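# Stand the cat litter pouch upright, clipped, mid-table

## Task

Set the cat litter pouch upright near the centre of the table, one of its wide faces turned toward the arms, not touching or overlapping the pan or the scoop; the clip must finish attached to the pouch and holding it tightly; the pan must still be standing upright at the end; then end the scene yourself with finished_scene.

## Robot and tools

Robot: two arms, left_arm and right_arm, each a six-joint arm carrying a two-finger parallel gripper with a wrist camera. Calibrated base positions in the scene frame: left_arm at (-0.020, +0.243, 0), right_arm at (+0.045, -0.336, 0), the right base turned very slightly about z (quat_wxyz +1.000, 0, 0, +0.012).

Scene frame: origin at table-top height, halfway between the nominal arm bases. +x runs away from the robot over the table, +z is up, and left_arm sits on the +y side (camera image left/right does not follow the arm names). Gripper frame: fingers extend along its +z axis and separate along its y axis. end_effector_position is the point between the finger pads, roughly 1 cm short of the fingertips. Printed positions can be slightly wrong, worse at long reach.

The row: every arm-moving argument uses rows of 16 numbers, always both arms even if only one moves. Order: left_arm x, y, z, qw, qx, qy, qz, opening, then right_arm in the same eight slots. x, y, z are an absolute target in metres and the quaternion is an absolute orientation with w first, both in the scene frame, so each half of a row is a pose, not an offset. opening runs from -1 (closed) to +1 (fully open, 0.094 m) and is an absolute finger setting.

execute_actions(actions, cameras): actions is a list of actions; each action is a list of 1 to 15 rows, one per 1/30 s control step; if fewer than 15 rows, the last one is repeated to fill 15 steps. An empty list just reports state and images. A target more than 0.6 m from a gripper's current position along any of that gripper's own axes makes that action rejected for both arms; a malformed action, or a first action failing this check against the last reported state, rejects the whole call. cameras selects images: omitted, null or ["all"] gives all, [] gives none; names are cam_high and cam_low (896x504 each). Unknown names invalidate the call.

move(target, speed, blend, opening_speed, blocking, cameras): drives each gripper in a straight line from its current Hand target to the target row's pose (no 0.6 m limit). target is one 16-number row or a list of up to 15 rows differing only in pose, visited in order. speed is m/s per path, 0.002 to 0.5, default 0.25 (rotation capped at twice that in rad/s), one value or one per target. blend (metres, default 0) rounds corners of a list by passing within that distance of intermediate targets. opening_speed (0.2 or more, per second on the -1..+1 scale) ramps the fingers; without it the opening is applied at once. blocking=false returns after about 0.5 s while the motion continues; until its end is reported, execute_actions is refused, so use wait or stop. A new move replaces a running one. Paths ignore obstacles and the other arm; faster motion means more lag, overshoot and harder contacts, and aiming past a contact presses harder. Paths longer than 10 s stop early.

move result line: an ending such as done, off_target, moving, held or fault, plus limits. Arms not named in the ending are done (settled within 10 mm and 2 degrees). Done or off_target says nothing about contact. held means a step was withheld or the clearance check ended the move; limits=paced means the sent pose was clipped, limits=held that steps were withheld.

wait(seconds): 0 to 10 s, arms hold their last command, a running move keeps going; adds a wait: line. stop(): brakes a running move (needs room if fast). zoom_image(camera, region): camera is cam_high or cam_low, region [x0, y0, x1, y1] in pixels from the top-left, at most 504 by 504, on that camera's latest image. read_manual(section): only "licences", gives licence text, no motion. finished_scene(scene): ends the current scene, given its number; irreversible, so call it only when the pouch stands, clipped, with the pan upright.

Control behaviour: each step the controller limits the commanded pose to within 100 mm and 20 degrees of the measured one, then solves joints, favouring position over orientation. After an action the arm heads to the Hand target shown in the result, which may fall short; send the remainder next. To hold an orientation, repeat the same quaternion in every row rather than copying a drifted reading. An idle arm should get the same full pose (from the last result before it stopped) and its opening at every call. Resting about 1 cm off the command is normal friction. Near the first joint axis, small wrist motions can swing the arm.

Gripping: grip_measured uses the opening scale; empty it reads up to about 1.6 mm wide. On a hard part at full squeeze it reads up to about 3 mm (0.064) under the part's width. Commanding slightly below the first-touch reading gives a light hold; about 0.11 below it gives full force (roughly 50 to 62 N per pad), and soft items get crushed more the lower you go. Release by commanding well above grip_measured. Tool commands in a result show current finger commands; a 0 is itself a command.

Joint torques follow the joint order, include gravity, are noisy and offset; joints 1 to 3 wrap at ±28 N m. Motor heat rises when holding loads, reaching far or pushing against something; a MOTOR HOT line warns at 75 °C, at 90 °C that arm folds and stays idle, at 100 °C it goes limp.

Avoid: dropping things, letting go of moving items, fast impacts, strong presses, any contact between the two arms, objects leaving the table, and tipping the pan. A pose unreachable line means the clearance check blocked that arm. Loose objects may occasionally get nudged by the scene.

Each tool is called after "Request:" by a JSON object that holds its "api" and its "payload".

## Session

Request:
{"api": "execute_actions", "payload": {"actions": []}}

Scene clock: 0.00 s.
left_arm: end_effector_position=(+0.1670, +0.4592, +0.1695) grip_measured=+1.000 end_effector_quat_wxyz=(-0.234, +0.685, -0.486, -0.490) | right_arm: end_effector_position=(+0.1396, -0.1550, +0.1164) grip_measured=+1.000 end_effector_quat_wxyz=(+0.373, -0.231, +0.889, +0.133)
Joint positions: left_arm=[0.27 1.752 1.216 -1.516 -1.089 -1.931 0.094] | right_arm=[1.654 0.743 0.521 -0.887 0.697 1 0.094]
Joint velocities: left_arm=[-0.007 -0.017 0.012 0.022 -0.037 -0.066 0] | right_arm=[0.007 -0.022 -0.007 0.022 0.007 0.007 0]
Joint torques (N m): no reading
Motor temperatures (°C): left_arm=[30 33 35 31 29 30 28] | right_arm=[27 36 33 30 26 27 28]
Heat: left arm: 35 °C; right arm: 36 °C.
Hand target: left_arm +0.1682, +0.4608, +0.1738; -0.242, +0.684, -0.483, -0.490 | right_arm +0.1417, -0.1559, +0.1200; +0.380, -0.228, +0.887, +0.132
Tool commands: left_gripper/opening=+1.0 right_gripper/opening=+1.0

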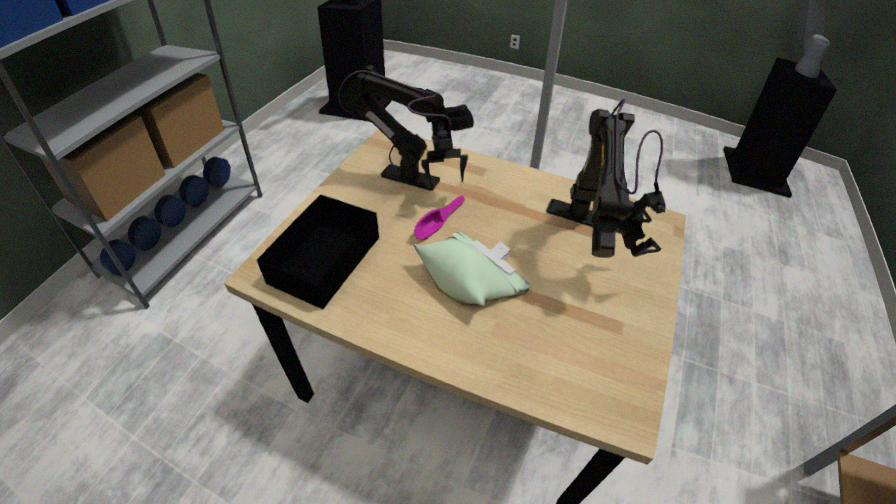

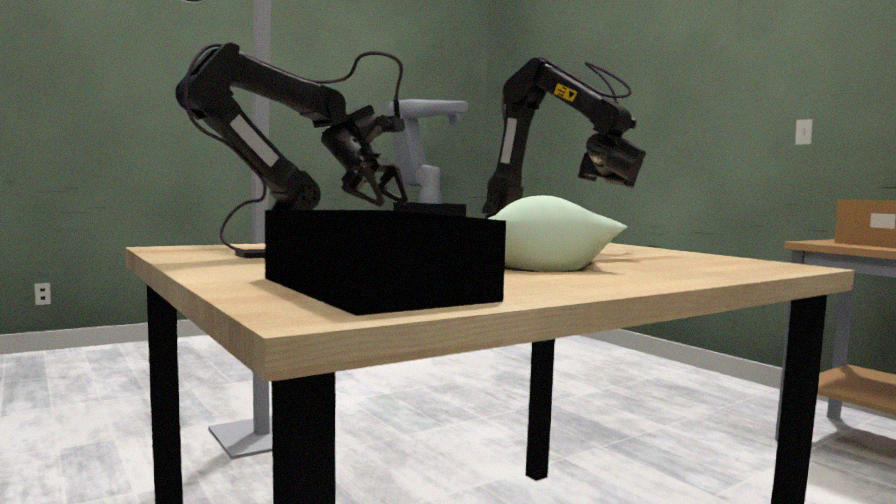

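Request:
{"api": "zoom_image", "payload": {"camera": "cam_high", "region": [230, 140, 700, 400]}}

Request:
{"api": "zoom_image", "payload": {"camera": "cam_high", "region": [390, 190, 550, 320]}}

Request:
{"api": "zoom_image", "payload": {"camera": "cam_low", "region": [240, 150, 700, 330]}}

Scaled by 1.072.

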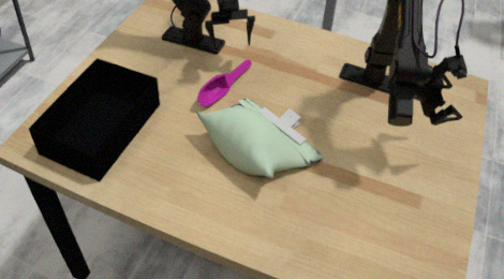

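Scaled by 3.150.

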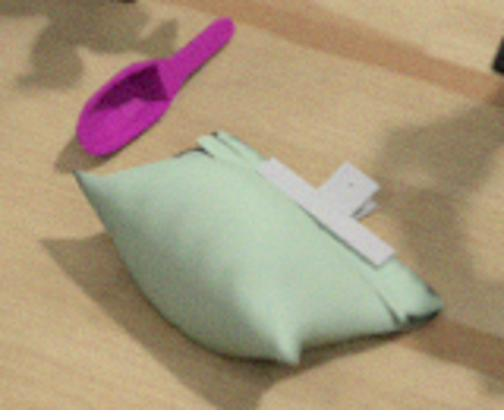

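Scaled by 1.096.

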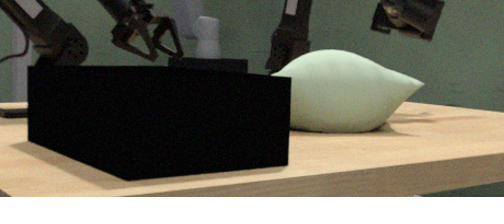

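Request:
{"api": "zoom_image", "payload": {"camera": "cam_high", "region": [330, 100, 490, 220]}}

Request:
{"api": "zoom_image", "payload": {"camera": "cam_high", "region": [530, 150, 700, 280]}}

Request:
{"api": "zoom_image", "payload": {"camera": "cam_high", "region": [220, 180, 400, 320]}}

Request:
{"api": "zoom_image", "payload": {"camera": "cam_low", "region": [440, 160, 660, 300]}}

Scaled by 3.150.

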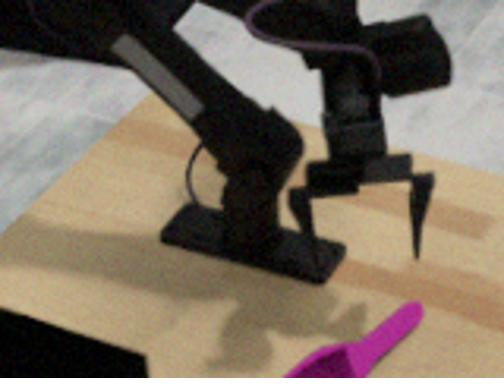

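Scaled by 2.965.

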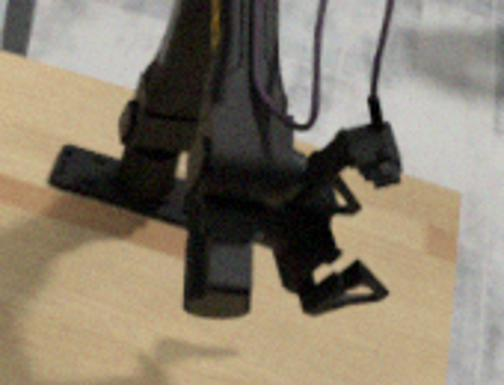

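Scaled by 2.800.

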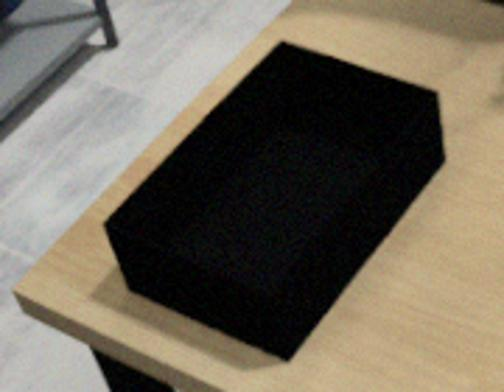

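Scaled by 2.291.

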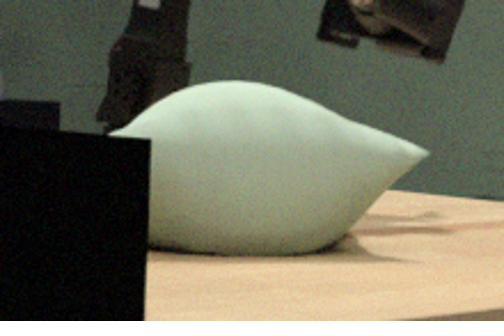

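Request:
{"api": "zoom_image", "payload": {"camera": "cam_high", "region": [445, 225, 535, 300]}}

Request:
{"api": "zoom_image", "payload": {"camera": "cam_high", "region": [465, 230, 525, 280]}}

Scaled by 5.600.

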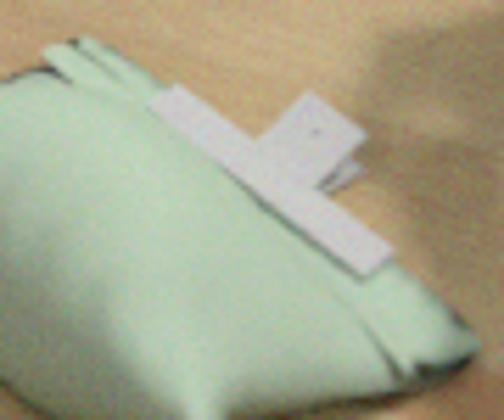

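Scaled by 8.400.

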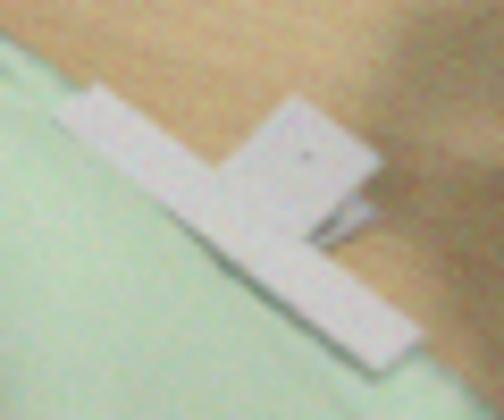

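Request:
{"api": "move", "payload": {"target": [0.30, 0.32, 0.12, 0, 0, 1, 0, -1, 0.14, -0.125, 0.12, 0, 0.0958, 0.9954, 0, 0.1]}}

Scene clock: 12.13 s.
left_arm: end_effector_position=(+0.2941, +0.3162, +0.1178) grip_measured=-0.995 end_effector_quat_wxyz=(-0.009, -0.001, +1.000, +0.001) | right_arm: end_effector_position=(+0.1392, -0.1254, +0.1141) grip_measured=+0.102 end_effector_quat_wxyz=(+0.002, +0.093, +0.996, +0.002)
Joint positions: left_arm=[0.224 1.779 1.497 -1.305 -0.005 0.222 0] | right_arm=[1.123 1.409 1.103 -1.258 0.003 1.333 0.052]
Joint velocities: left_arm=[-0.017 -0.017 -0.007 0.022 -0.037 0.022 0.002] | right_arm=[-0.012 -0.012 0.017 0.051 -0.007 -0.037 0]
Joint torques (N m): left_arm=[0.49 -6.45 8.39 0.28 0.1 0.11] | right_arm=[-0.8 -3.69 8.27 0 -0.07 0.03]
Motor temperatures (°C): left_arm=[30 34 37 31 29 30 28] | right_arm=[27 36 36 30 26 27 28]
Heat: left arm: 37 °C; right arm: 36 °C.
Hand target: left_arm +0.2981, +0.3174, +0.1202; -0.007, -0.001, +1.000, -0.004 | right_arm +0.1426, -0.1233, +0.1194; +0.004, +0.100, +0.995, +0.003
Off the commanded pose: left_arm 0.007 m, 1 deg | right_arm 0.006 m, 1 deg.
move: done

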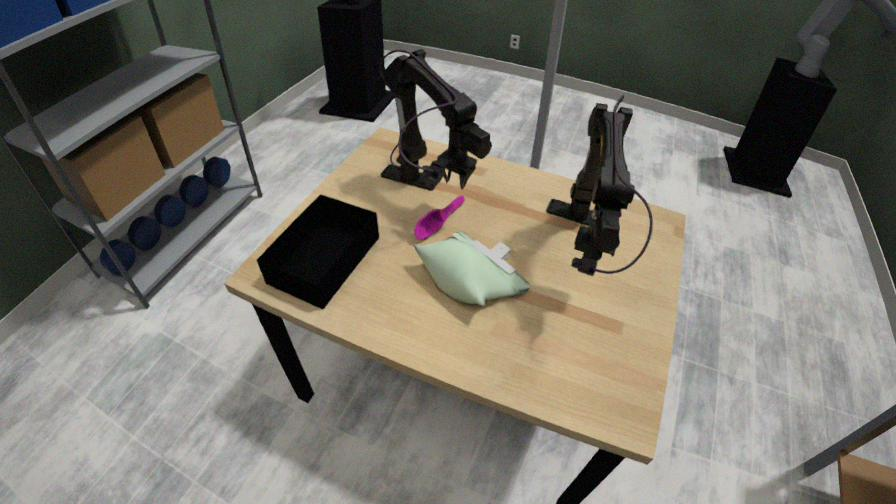

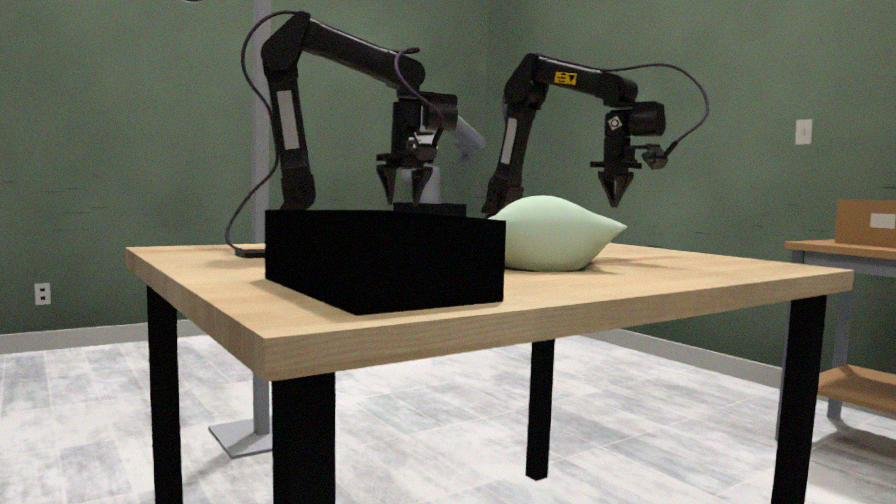

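Request:
{"api": "zoom_image", "payload": {"camera": "cam_high", "region": [420, 120, 540, 250]}}

Request:
{"api": "zoom_image", "payload": {"camera": "cam_high", "region": [540, 180, 660, 310]}}

Request:
{"api": "zoom_image", "payload": {"camera": "cam_low", "region": [360, 120, 680, 280]}}

Scaled by 3.877.

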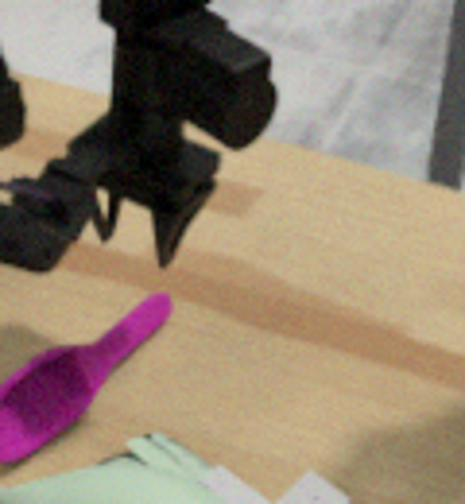

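Scaled by 3.877.

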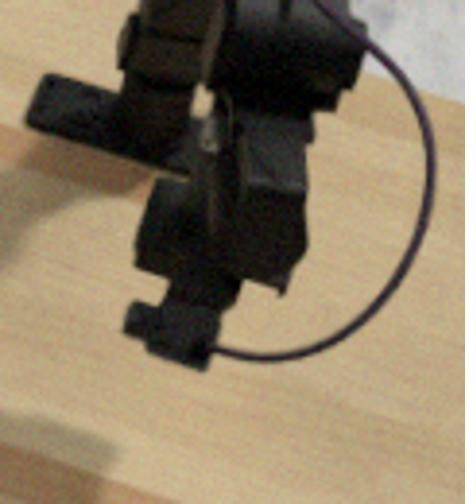

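Scaled by 1.575.

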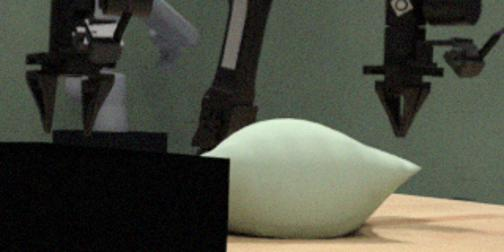

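Request:
{"api": "move", "payload": {"target": [0.30, 0.30, 0.10, 0, 0.7071, 0.7071, 0, -1, 0.145, -0.122, 0.032, 0, 0.0958, 0.9954, 0, 0.1]}}

Request:
{"api": "zoom_image", "payload": {"camera": "cam_high", "region": [420, 120, 540, 250]}}

Request:
{"api": "zoom_image", "payload": {"camera": "cam_high", "region": [540, 180, 660, 310]}}

Request:
{"api": "zoom_image", "payload": {"camera": "cam_low", "region": [360, 120, 680, 280]}}

Scene clock: 17.37 s.
left_arm: end_effector_position=(+0.3012, +0.3030, +0.1028) grip_measured=-0.995 end_effector_quat_wxyz=(-0.001, +0.703, +0.711, +0.003) | right_arm: end_effector_position=(+0.1451, -0.1163, +0.0382) grip_measured=+0.102 end_effector_quat_wxyz=(+0.002, +0.095, +0.995, +0.010)
Joint positions: left_arm=[0.18 1.779 1.437 -1.224 -0.005 1.74 0] | right_arm=[1.112 1.507 0.878 -0.923 -0.003 1.326 0.052]
Joint velocities: left_arm=[-0.007 -0.002 -0.017 -0.007 -0.022 0.037 0] | right_arm=[-0.007 -0.012 -0.007 0.037 -0.051 0.022 0.001]
Joint torques (N m): left_arm=[-0.44 -7.6 5.18 0.5 0.01 0.05] | right_arm=[-0.84 -4.12 4.19 0.25 -0.03 -0.09]
Motor temperatures (°C): left_arm=[30 34 37 31 29 30 28] | right_arm=[27 36 36 30 26 27 28]
Heat: left arm: 37 °C; right arm: 36 °C.
Hand target: left_arm +0.2995, +0.3001, +0.1000; -0.001, +0.707, +0.707, +0.000 | right_arm +0.1452, -0.1219, +0.0319; +0.000, +0.096, +0.995, +0.000
Off the commanded pose: left_arm 0.004 m, 1 deg | right_arm 0.008 m, 1 deg.
move: done

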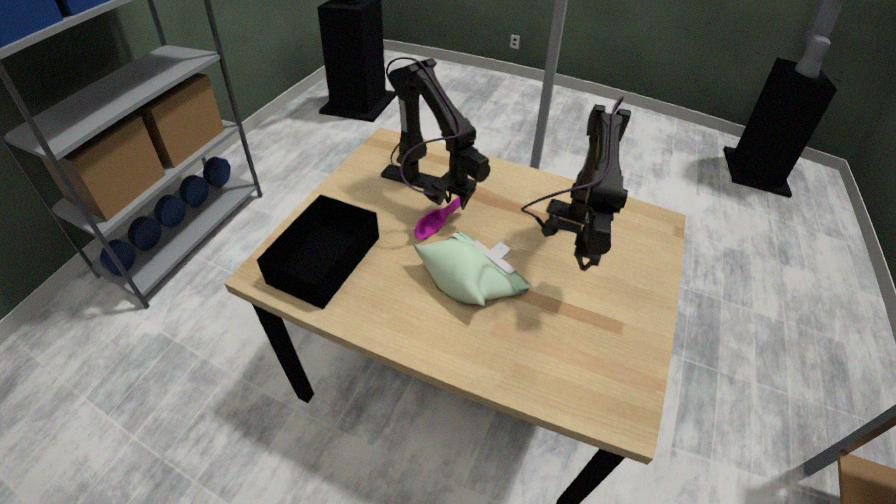

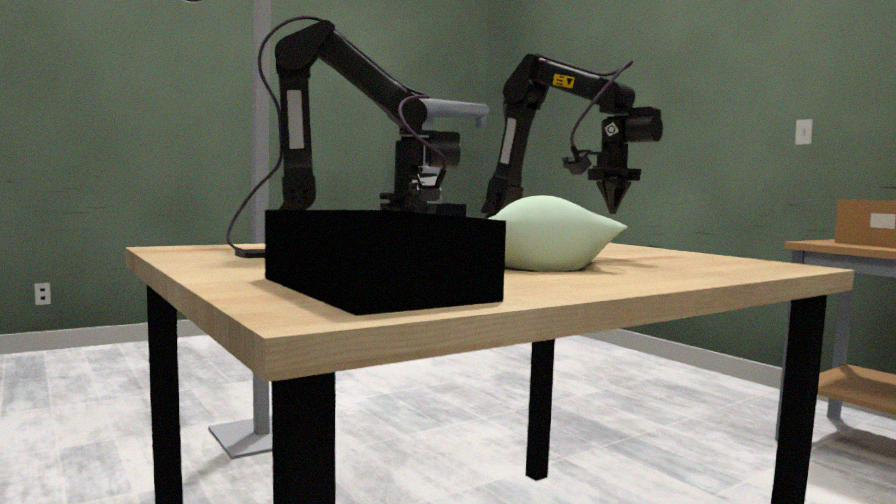

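Scaled by 3.877.

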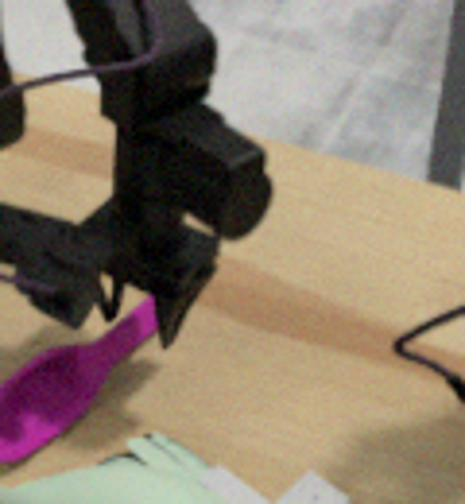

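Scaled by 3.877.

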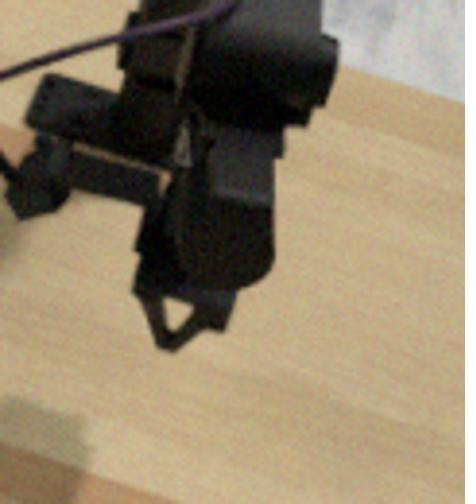

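Scaled by 1.575.

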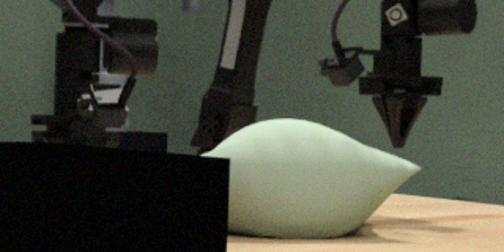

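Request:
{"api": "move", "payload": {"target": [0.30, 0.16, 0.10, 0, 0.7071, 0.7071, 0, -1, 0.145, -0.136, 0.015, 0, 0.0958, 0.9954, 0, 0.1]}}

Request:
{"api": "zoom_image", "payload": {"camera": "cam_high", "region": [400, 140, 520, 260]}}

Request:
{"api": "zoom_image", "payload": {"camera": "cam_high", "region": [460, 180, 580, 300]}}

Scene clock: 20.73 s.
left_arm: end_effector_position=(+0.2935, +0.1617, +0.0992) grip_measured=-0.995 end_effector_quat_wxyz=(-0.005, +0.711, +0.703, +0.003) | right_arm: end_effector_position=(+0.1442, -0.1317, +0.0171) grip_measured=+0.102 end_effector_quat_wxyz=(-0.001, +0.095, +0.995, +0.001)
Joint positions: left_arm=[-0.262 1.779 1.423 -1.22 -0.011 1.32 0] | right_arm=[1.087 1.507 0.786 -0.849 -0.003 1.301 0.052]
Joint velocities: left_arm=[-0.007 -0.007 0.007 -0.007 -0.081 -0.066 0] | right_arm=[0.017 -0.007 -0.012 -0.066 0.022 0.007 0]
Joint torques (N m): left_arm=[0.34 -6.13 8.42 0.33 -0.01 -0.11] | right_arm=[-0.88 -5.46 3.92 0.26 0.04 -0.07]
Motor temperatures (°C): left_arm=[30 35 37 31 29 30 28] | right_arm=[27 36 35 30 26 27 28]
Heat: left arm: 37 °C; right arm: 36 °C.
Hand target: left_arm +0.2976, +0.1619, +0.1000; -0.006, +0.707, +0.707, +0.002 | right_arm +0.1449, -0.1357, +0.0150; +0.000, +0.096, +0.995, +0.000
Off the commanded pose: left_arm 0.007 m, 1 deg | right_arm 0.005 m, 0 deg.
move: done

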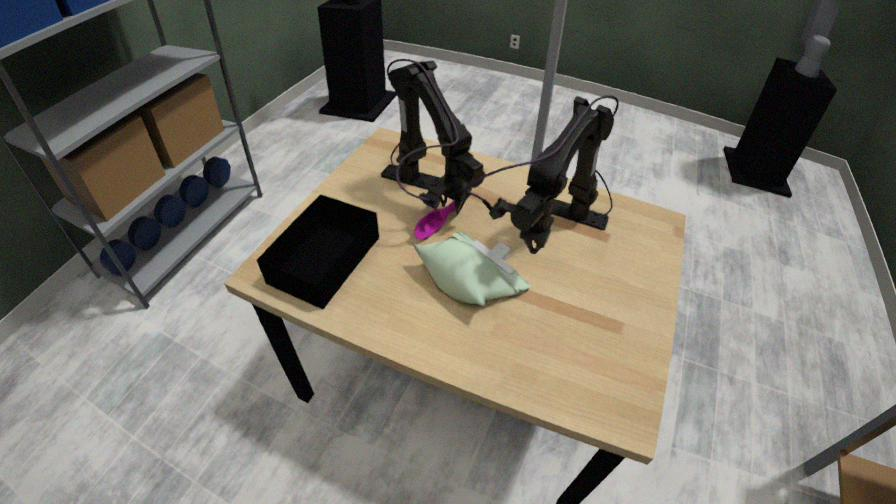

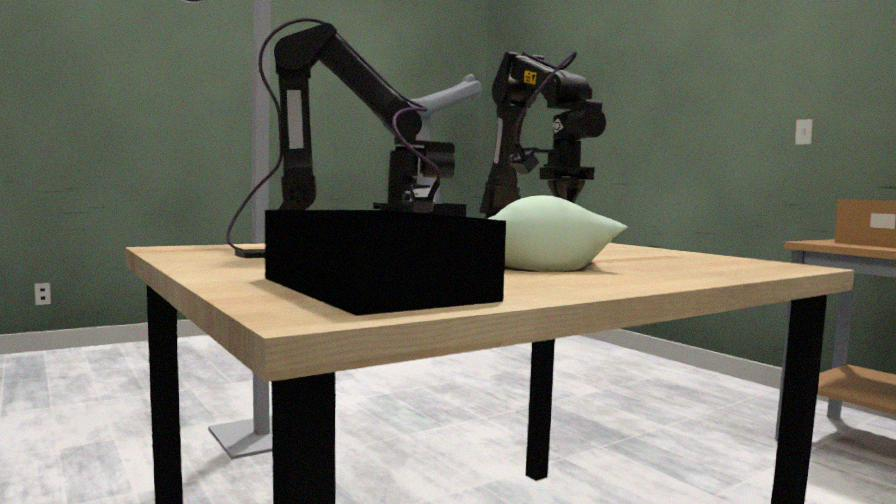

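Scaled by 4.200.

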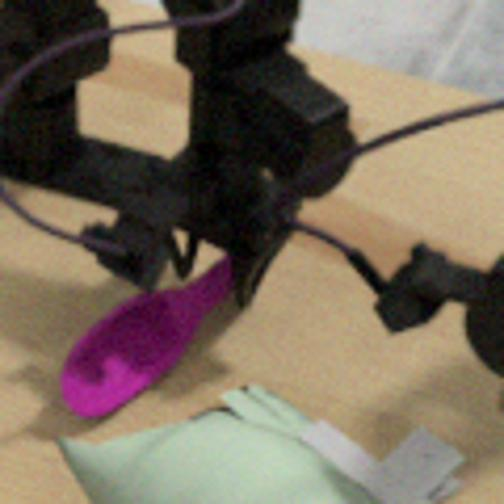

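Scaled by 4.200.

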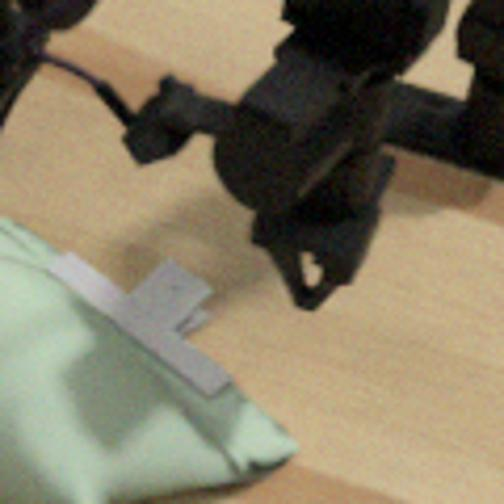

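Request:
{"api": "zoom_image", "payload": {"camera": "cam_high", "region": [200, 240, 290, 330]}}

Request:
{"api": "zoom_image", "payload": {"camera": "cam_high", "region": [610, 410, 700, 500]}}

Request:
{"api": "zoom_image", "payload": {"camera": "cam_high", "region": [640, 180, 710, 250]}}

Request:
{"api": "zoom_image", "payload": {"camera": "cam_high", "region": [340, 110, 410, 180]}}

Scaled by 5.600.

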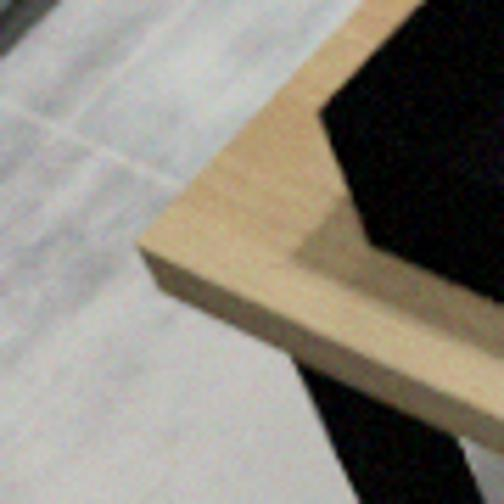

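Scaled by 5.600.

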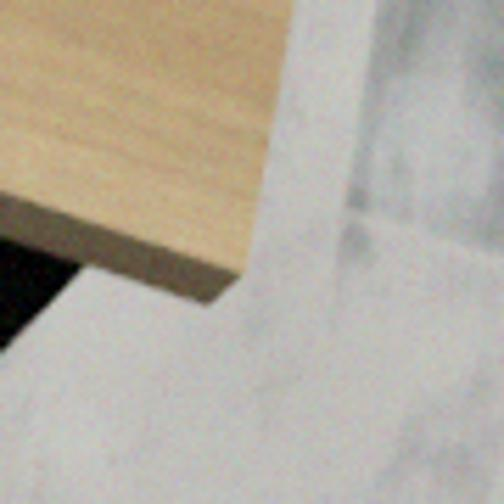

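Scaled by 7.200.

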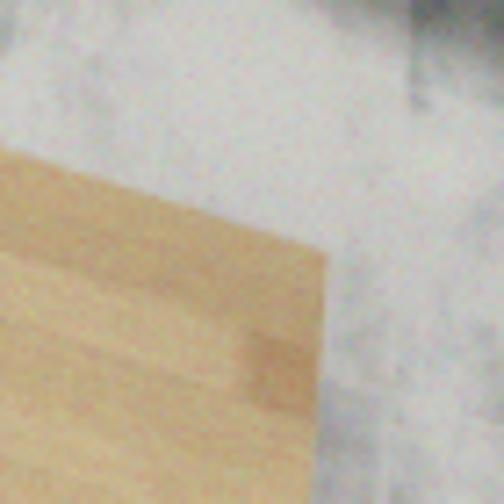

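Scaled by 7.200.

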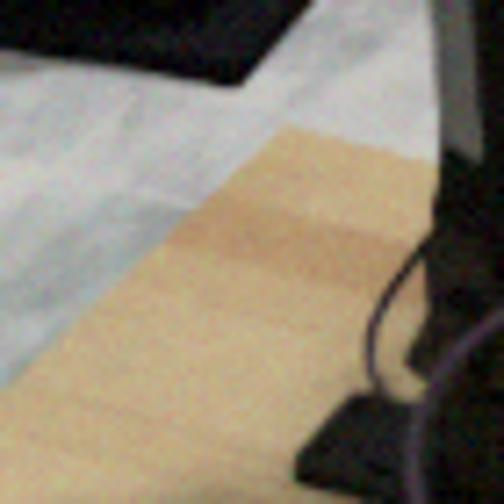

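Request:
{"api": "zoom_image", "payload": {"camera": "cam_low", "region": [100, 220, 300, 390]}}

Request:
{"api": "zoom_image", "payload": {"camera": "cam_low", "region": [700, 220, 896, 330]}}

Scaled by 2.520.

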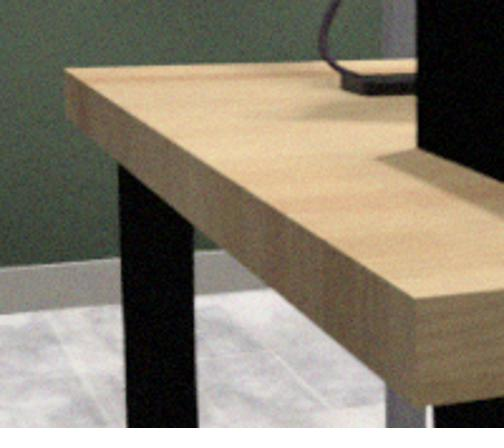

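Scaled by 2.571.

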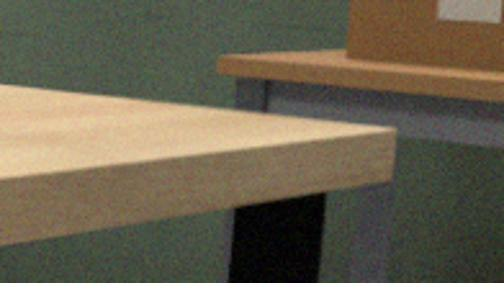

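Request:
{"api": "zoom_image", "payload": {"camera": "cam_high", "region": [500, 260, 540, 300]}}

Request:
{"api": "zoom_image", "payload": {"camera": "cam_high", "region": [435, 220, 485, 260]}}

Scaled by 12.600.

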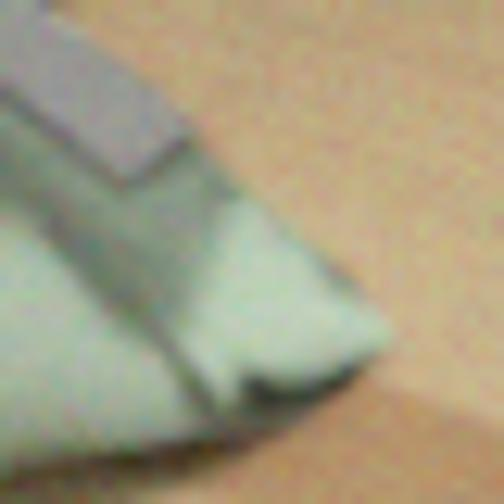

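Scaled by 10.080.

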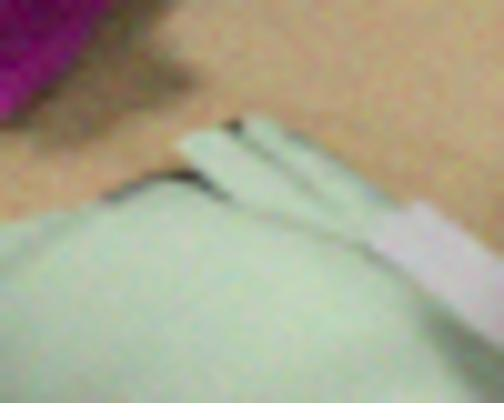

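Request:
{"api": "move", "payload": {"target": [0.30, 0.16, 0.14, 0, 0.7071, 0.7071, 0, -1, 0.145, -0.136, 0.015, 0, 0.0958, 0.9954, 0, -0.62], "opening_speed": 1.0, "cameras": ["cam_high"]}}

Request:
{"api": "zoom_image", "payload": {"camera": "cam_high", "region": [400, 140, 520, 260]}}

Scene clock: 33.80 s.
left_arm: end_effector_position=(+0.2996, +0.1601, +0.1390) grip_measured=-0.995 end_effector_quat_wxyz=(+0.002, +0.710, +0.704, +0.008) | right_arm: end_effector_position=(+0.1444, -0.1311, +0.0171) grip_measured=-0.618 end_effector_quat_wxyz=(-0.001, +0.094, +0.996, +0.002)
Joint positions: left_arm=[-0.262 1.781 1.583 -1.361 -0.011 1.319 0] | right_arm=[1.087 1.507 0.786 -0.847 -0.003 1.299 0.018]
Joint velocities: left_arm=[0.017 0.022 -0.002 -0.066 -0.022 0.007 0] | right_arm=[-0.002 -0.017 0.002 0.022 -0.066 0.022 0.001]
Joint torques (N m): left_arm=[0.61 -6.46 8.1 0.26 0.11 -0.11] | right_arm=[-0.95 -5.3 4.04 0.24 0.02 -0.1]
Motor temperatures (°C): left_arm=[30 34 38 31 29 30 28] | right_arm=[27 37 35 30 26 27 28]
Heat: left arm: 38 °C; right arm: 37 °C.
Hand target: left_arm +0.3005, +0.1598, +0.1399; +0.000, +0.707, +0.707, +0.000 | right_arm +0.1450, -0.1360, +0.0150; +0.000, +0.096, +0.995, +0.000
Off the commanded pose: left_arm 0.001 m, 1 deg | right_arm 0.005 m, 0 deg.
move: done
Images, in order (width x height): cam_high 896x504.

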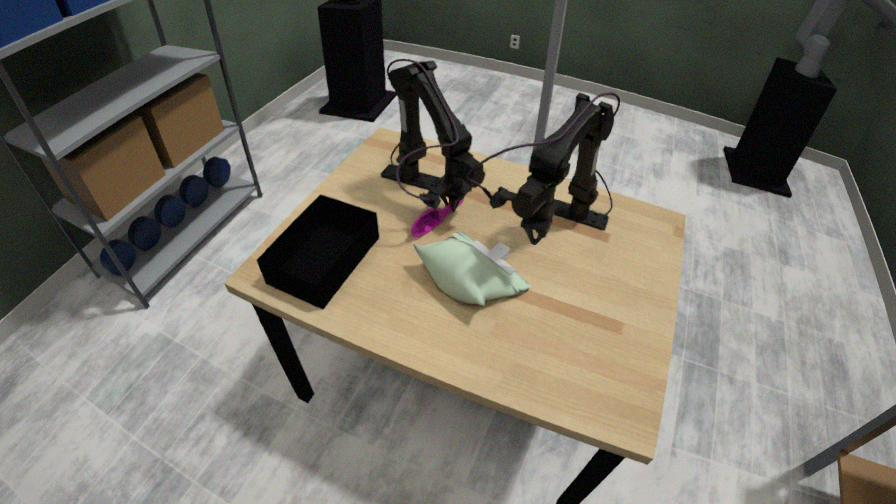

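Scaled by 4.200.

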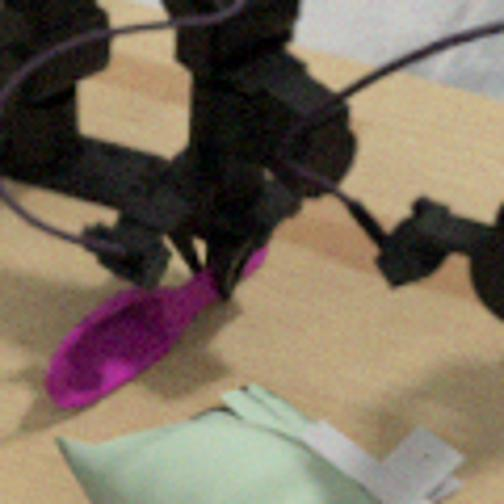

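Request:
{"api": "move", "payload": {"target": [0.30, 0.16, 0.14, 0, 0.7071, 0.7071, 0, -1, 0.145, -0.136, 0.015, 0, 0.0958, 0.9954, 0, -0.85], "opening_speed": 1.0, "cameras": []}}

Scene clock: 34.60 s.
left_arm: end_effector_position=(+0.2993, +0.1602, +0.1390) grip_measured=-0.995 end_effector_quat_wxyz=(+0.002, +0.710, +0.704, +0.007) | right_arm: end_effector_position=(+0.1445, -0.1309, +0.0172) grip_measured=-0.746 end_effector_quat_wxyz=(-0.001, +0.094, +0.996, +0.003)
Joint positions: left_arm=[-0.262 1.781 1.583 -1.363 -0.011 1.319 0] | right_arm=[1.087 1.507 0.786 -0.846 -0.004 1.298 0.012]
Joint velocities: left_arm=[-0.002 -0.002 -0.012 0.007 -0.022 -0.022 -0.002] | right_arm=[0.002 -0.002 -0.017 -0.007 0.037 0.022 0.001]
Joint torques (N m): left_arm=[0.36 -6.37 8.16 0.25 0.1 -0.02] | right_arm=[-1.03 -5.44 4 0.23 -0.04 -0.1]
Motor temperatures (°C): left_arm=[30 35 38 31 29 30 28] | right_arm=[27 38 35 30 26 27 28]
Heat: left arm: 38 °C; right arm: 38 °C.
Hand target: left_arm +0.2999, +0.1600, +0.1401; +0.000, +0.707, +0.707, +0.000 | right_arm +0.1450, -0.1359, +0.0150; +0.000, +0.096, +0.995, +0.000
Off the commanded pose: left_arm 0.001 m, 1 deg | right_arm 0.006 m, 0 deg.
move: done
No camera images: "cameras" was empty.

Request:
{"api": "move", "payload": {"target": [[0.28, 0.24, 0.16, 0, 0.7071, 0.7071, 0, -1, 0.145, -0.136, 0.065, 0, 0.0958, 0.9954, 0, -0.85], [0.24, 0.30, 0.20, 0.2852, 0.7837, 0.5185, 0.1888, -1, 0.16, -0.215, 0.065, 0, 0.342, 0.9397, 0, -0.85], [0.22, 0.32, 0.20, 0.2852, 0.7837, 0.5185, 0.1888, -1, 0.16, -0.215, 0.018, 0, 0.342, 0.9397, 0, -0.85]], "speed": [0.12, 0.15, 0.06], "blend": [0.015, 0.01, 0]}}

Request:
{"api": "zoom_image", "payload": {"camera": "cam_high", "region": [380, 140, 540, 300]}}

Scene clock: 40.47 s.
left_arm: end_effector_position=(+0.2304, +0.3222, +0.2036) grip_measured=-0.995 end_effector_quat_wxyz=(+0.241, +0.689, +0.640, +0.240) | right_arm: end_effector_position=(+0.1609, -0.2099, +0.0229) grip_measured=-0.746 end_effector_quat_wxyz=(+0.000, +0.335, +0.942, +0.011)
Joint positions: left_arm=[0.546 0.99 0.987 -0.962 0.361 2.076 0] | right_arm=[0.787 1.237 0.603 -0.917 -0.009 1.495 0.012]
Joint velocities: left_arm=[0.007 -0.012 0.002 -0.007 0.007 0.037 0.001] | right_arm=[0.002 -0.007 -0.017 -0.037 0.051 0.037 -0.002]
Joint torques (N m): left_arm=[0.44 -2.15 5.87 1.31 0.32 0.05] | right_arm=[-0.76 -2.17 4.41 0.22 0.06 0.07]
Motor temperatures (°C): left_arm=[30 35 38 31 29 30 28] | right_arm=[27 38 35 30 26 27 28]
Heat: left arm: 38 °C; right arm: 38 °C.
Hand target: left_arm +0.2252, +0.3181, +0.1997; +0.244, +0.689, +0.643, +0.230 | right_arm +0.1603, -0.2156, +0.0186; +0.003, +0.342, +0.940, +0.002
Off the commanded pose: left_arm 0.011 m, 19 deg; orientation clipped | right_arm 0.007 m, 2 deg.
joint sent to its limit (left arm) — joint 6 (wrist roll), upper limit. The joint targets are off in position and orientation.
move: off_target (left_arm); limits=paced

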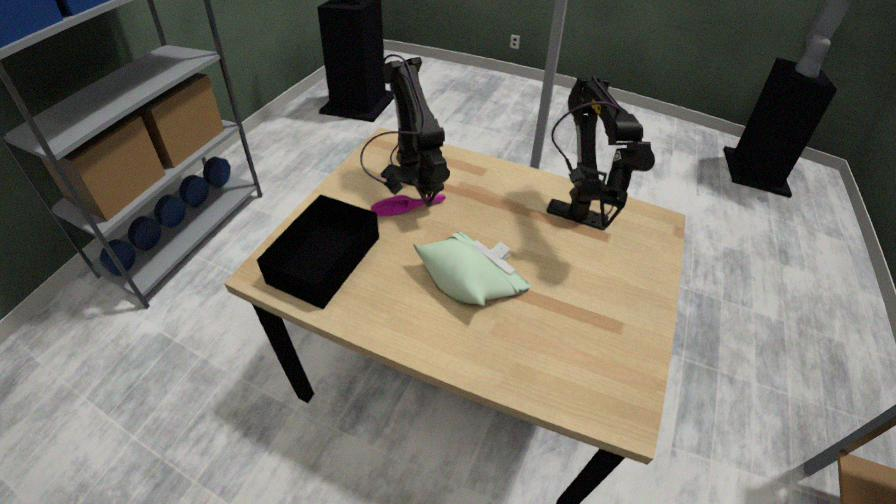

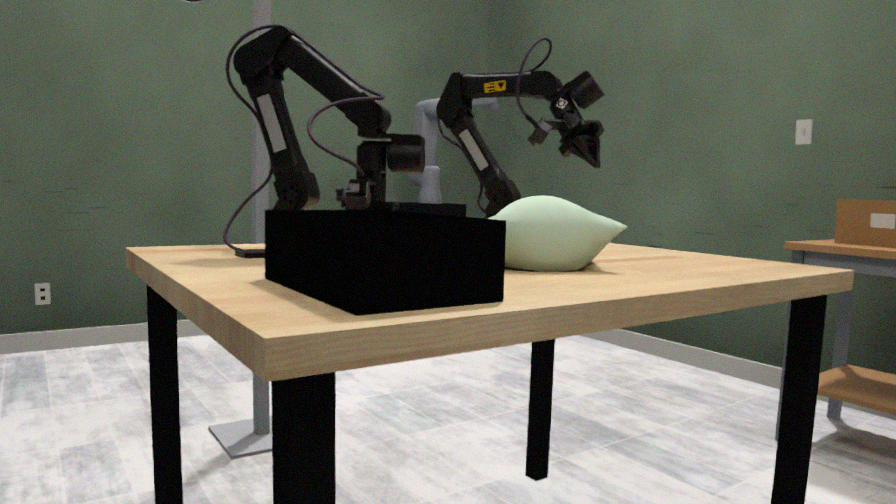

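Scaled by 3.150.

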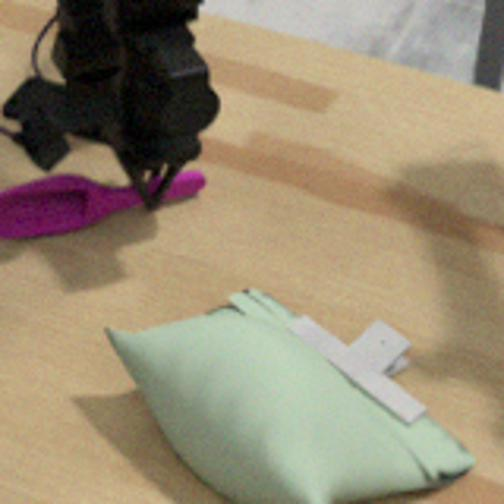

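Request:
{"api": "move", "payload": {"target": [0.23, 0.32, 0.20, 0.241, 0.689, 0.640, 0.240, -1, 0.16, -0.22, 0.011, 0, 0.342, 0.9397, 0, -0.85], "speed": 0.05, "cameras": []}}

Scene clock: 41.47 s.
left_arm: end_effector_position=(+0.2316, +0.3230, +0.2027) grip_measured=-0.995 end_effector_quat_wxyz=(+0.239, +0.690, +0.639, +0.243) | right_arm: end_effector_position=(+0.1609, -0.2147, +0.0164) grip_measured=-0.746 end_effector_quat_wxyz=(-0.001, +0.342, +0.940, +0.008)
Joint positions: left_arm=[0.542 0.99 0.981 -0.951 0.354 2.076 0] | right_arm=[0.768 1.241 0.577 -0.894 -0.009 1.49 0.012]
Joint velocities: left_arm=[-0.012 -0.007 -0.017 -0.081 0.007 0.022 0] | right_arm=[-0.012 0.012 0.017 0.007 -0.066 -0.022 0]
Joint torques (N m): left_arm=[-0.49 -1.98 5.9 1.49 0.22 -0.08] | right_arm=[-0.81 -2.04 3.89 0.3 0.05 -0.18]
Motor temperatures (°C): left_arm=[30 35 38 31 29 30 28] | right_arm=[27 37 35 30 26 27 29]
Heat: left arm: 38 °C; right arm: 37 °C.
Hand target: left_arm +0.2299, +0.3200, +0.2000; +0.241, +0.689, +0.640, +0.240 | right_arm +0.1598, -0.2201, +0.0110; +0.000, +0.342, +0.940, +0.000
Off the commanded pose: left_arm 0.004 m, 0 deg | right_arm 0.008 m, 1 deg.
move: done
No camera images: "cameras" was empty.

Request:
{"api": "move", "payload": {"target": [0.23, 0.32, 0.20, 0.241, 0.689, 0.640, 0.240, -1, 0.16, -0.22, 0.011, 0, 0.342, 0.9397, 0, -0.2], "opening_speed": 1.0, "cameras": ["cam_high"]}}

Request:
{"api": "zoom_image", "payload": {"camera": "cam_high", "region": [340, 140, 500, 300]}}

Scene clock: 42.43 s.
left_arm: end_effector_position=(+0.2317, +0.3231, +0.2027) grip_measured=-0.995 end_effector_quat_wxyz=(+0.239, +0.690, +0.639, +0.243) | right_arm: end_effector_position=(+0.1619, -0.2137, +0.0164) grip_measured=-0.202 end_effector_quat_wxyz=(+0.000, +0.341, +0.940, +0.011)
Joint positions: left_arm=[0.542 0.99 0.981 -0.95 0.354 2.076 0] | right_arm=[0.768 1.241 0.577 -0.888 -0.009 1.488 0.037]
Joint velocities: left_arm=[-0.002 -0.012 -0.012 -0.051 -0.007 -0.066 0] | right_arm=[0.007 -0.022 0.007 0.022 -0.037 0.022 0]
Joint torques (N m): left_arm=[-0.44 -1.96 5.83 1.47 0.17 -0.07] | right_arm=[-0.79 -2.13 3.75 0.26 0.04 -0.12]
Motor temperatures (°C): left_arm=[30 34 38 31 29 30 28] | right_arm=[27 37 35 30 26 27 29]
Heat: left arm: 38 °C; right arm: 37 °C.
Hand target: left_arm +0.2300, +0.3200, +0.2001; +0.241, +0.689, +0.640, +0.240 | right_arm +0.1598, -0.2199, +0.0111; +0.000, +0.342, +0.940, +0.000
Off the commanded pose: left_arm 0.004 m, 0 deg | right_arm 0.008 m, 1 deg.
move: done
Images, in order (width x height): cam_high 896x504.

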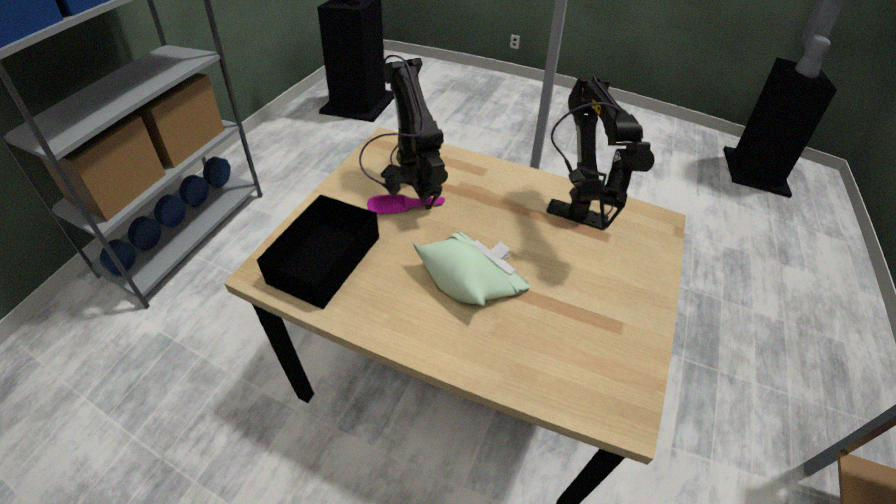

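Scaled by 3.150.

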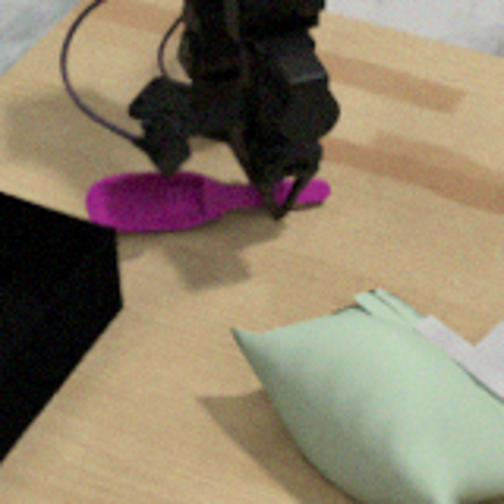

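Request:
{"api": "move", "payload": {"target": [[0.23, 0.32, 0.20, 0.241, 0.689, 0.640, 0.240, -1, 0.16, -0.215, 0.11, 0, 0.342, 0.9397, 0, -0.1], [0.23, 0.32, 0.20, 0.241, 0.689, 0.640, 0.240, -1, 0.22, -0.09, 0.09, 0.1464, 0.3536, 0.8535, 0.3536, -0.1]], "speed": [0.15, 0.2], "blend": [0.02, 0]}}

Request:
{"api": "zoom_image", "payload": {"camera": "cam_high", "region": [390, 140, 550, 300]}}

Scene clock: 48.17 s.
left_arm: end_effector_position=(+0.2317, +0.3232, +0.2028) grip_measured=-0.995 end_effector_quat_wxyz=(+0.239, +0.689, +0.639, +0.243) | right_arm: end_effector_position=(+0.2222, -0.0862, +0.1024) grip_measured=-0.102 end_effector_quat_wxyz=(+0.138, +0.349, +0.851, +0.367)
Joint positions: left_arm=[0.542 0.99 0.981 -0.949 0.354 2.076 0] | right_arm=[1.018 1.046 0.518 -0.249 0.158 1.754 0.042]
Joint velocities: left_arm=[0.007 -0.007 -0.002 -0.007 -0.066 -0.066 0] | right_arm=[-0.002 -0.007 -0.017 -0.051 -0.051 0.007 -0.001]
Joint torques (N m): left_arm=[-0.47 -2.04 5.98 1.45 0.19 -0.07] | right_arm=[0.47 -1.78 5.14 1.43 0.19 -0.03]
Motor temperatures (°C): left_arm=[30 34 37 31 29 30 28] | right_arm=[27 37 35 30 26 27 28]
Heat: left arm: 37 °C; right arm: 37 °C.
Hand target: left_arm +0.2299, +0.3200, +0.2000; +0.241, +0.689, +0.640, +0.240 | right_arm +0.2199, -0.0916, +0.0925; +0.143, +0.349, +0.856, +0.353
Off the commanded pose: left_arm 0.005 m, 0 deg | right_arm 0.013 m, 2 deg.
move: off_target (right_arm)

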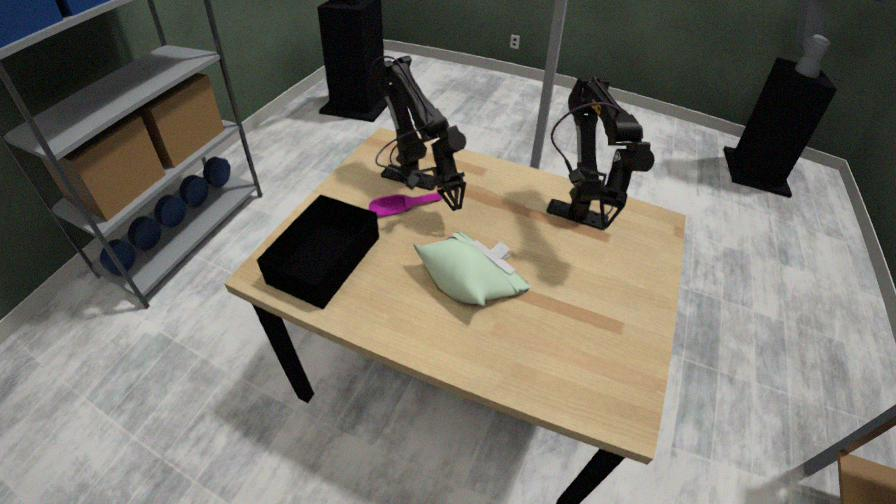

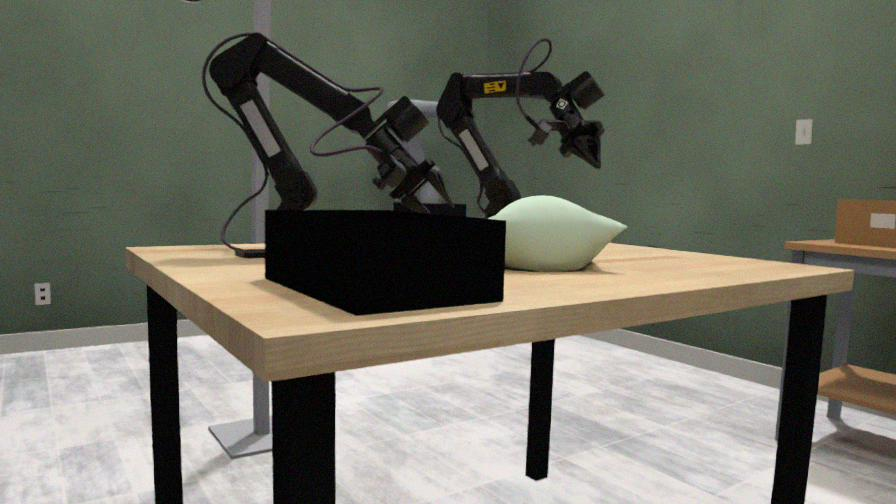

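Scaled by 3.150.

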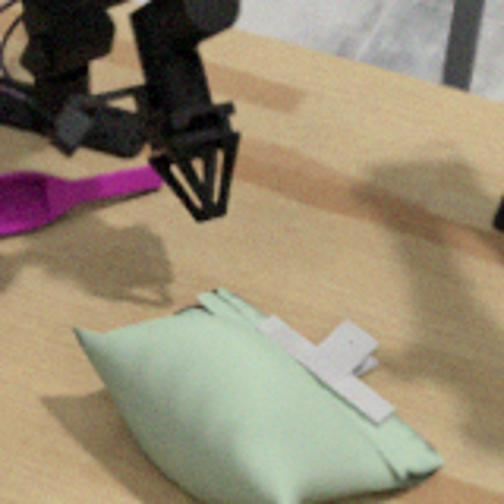

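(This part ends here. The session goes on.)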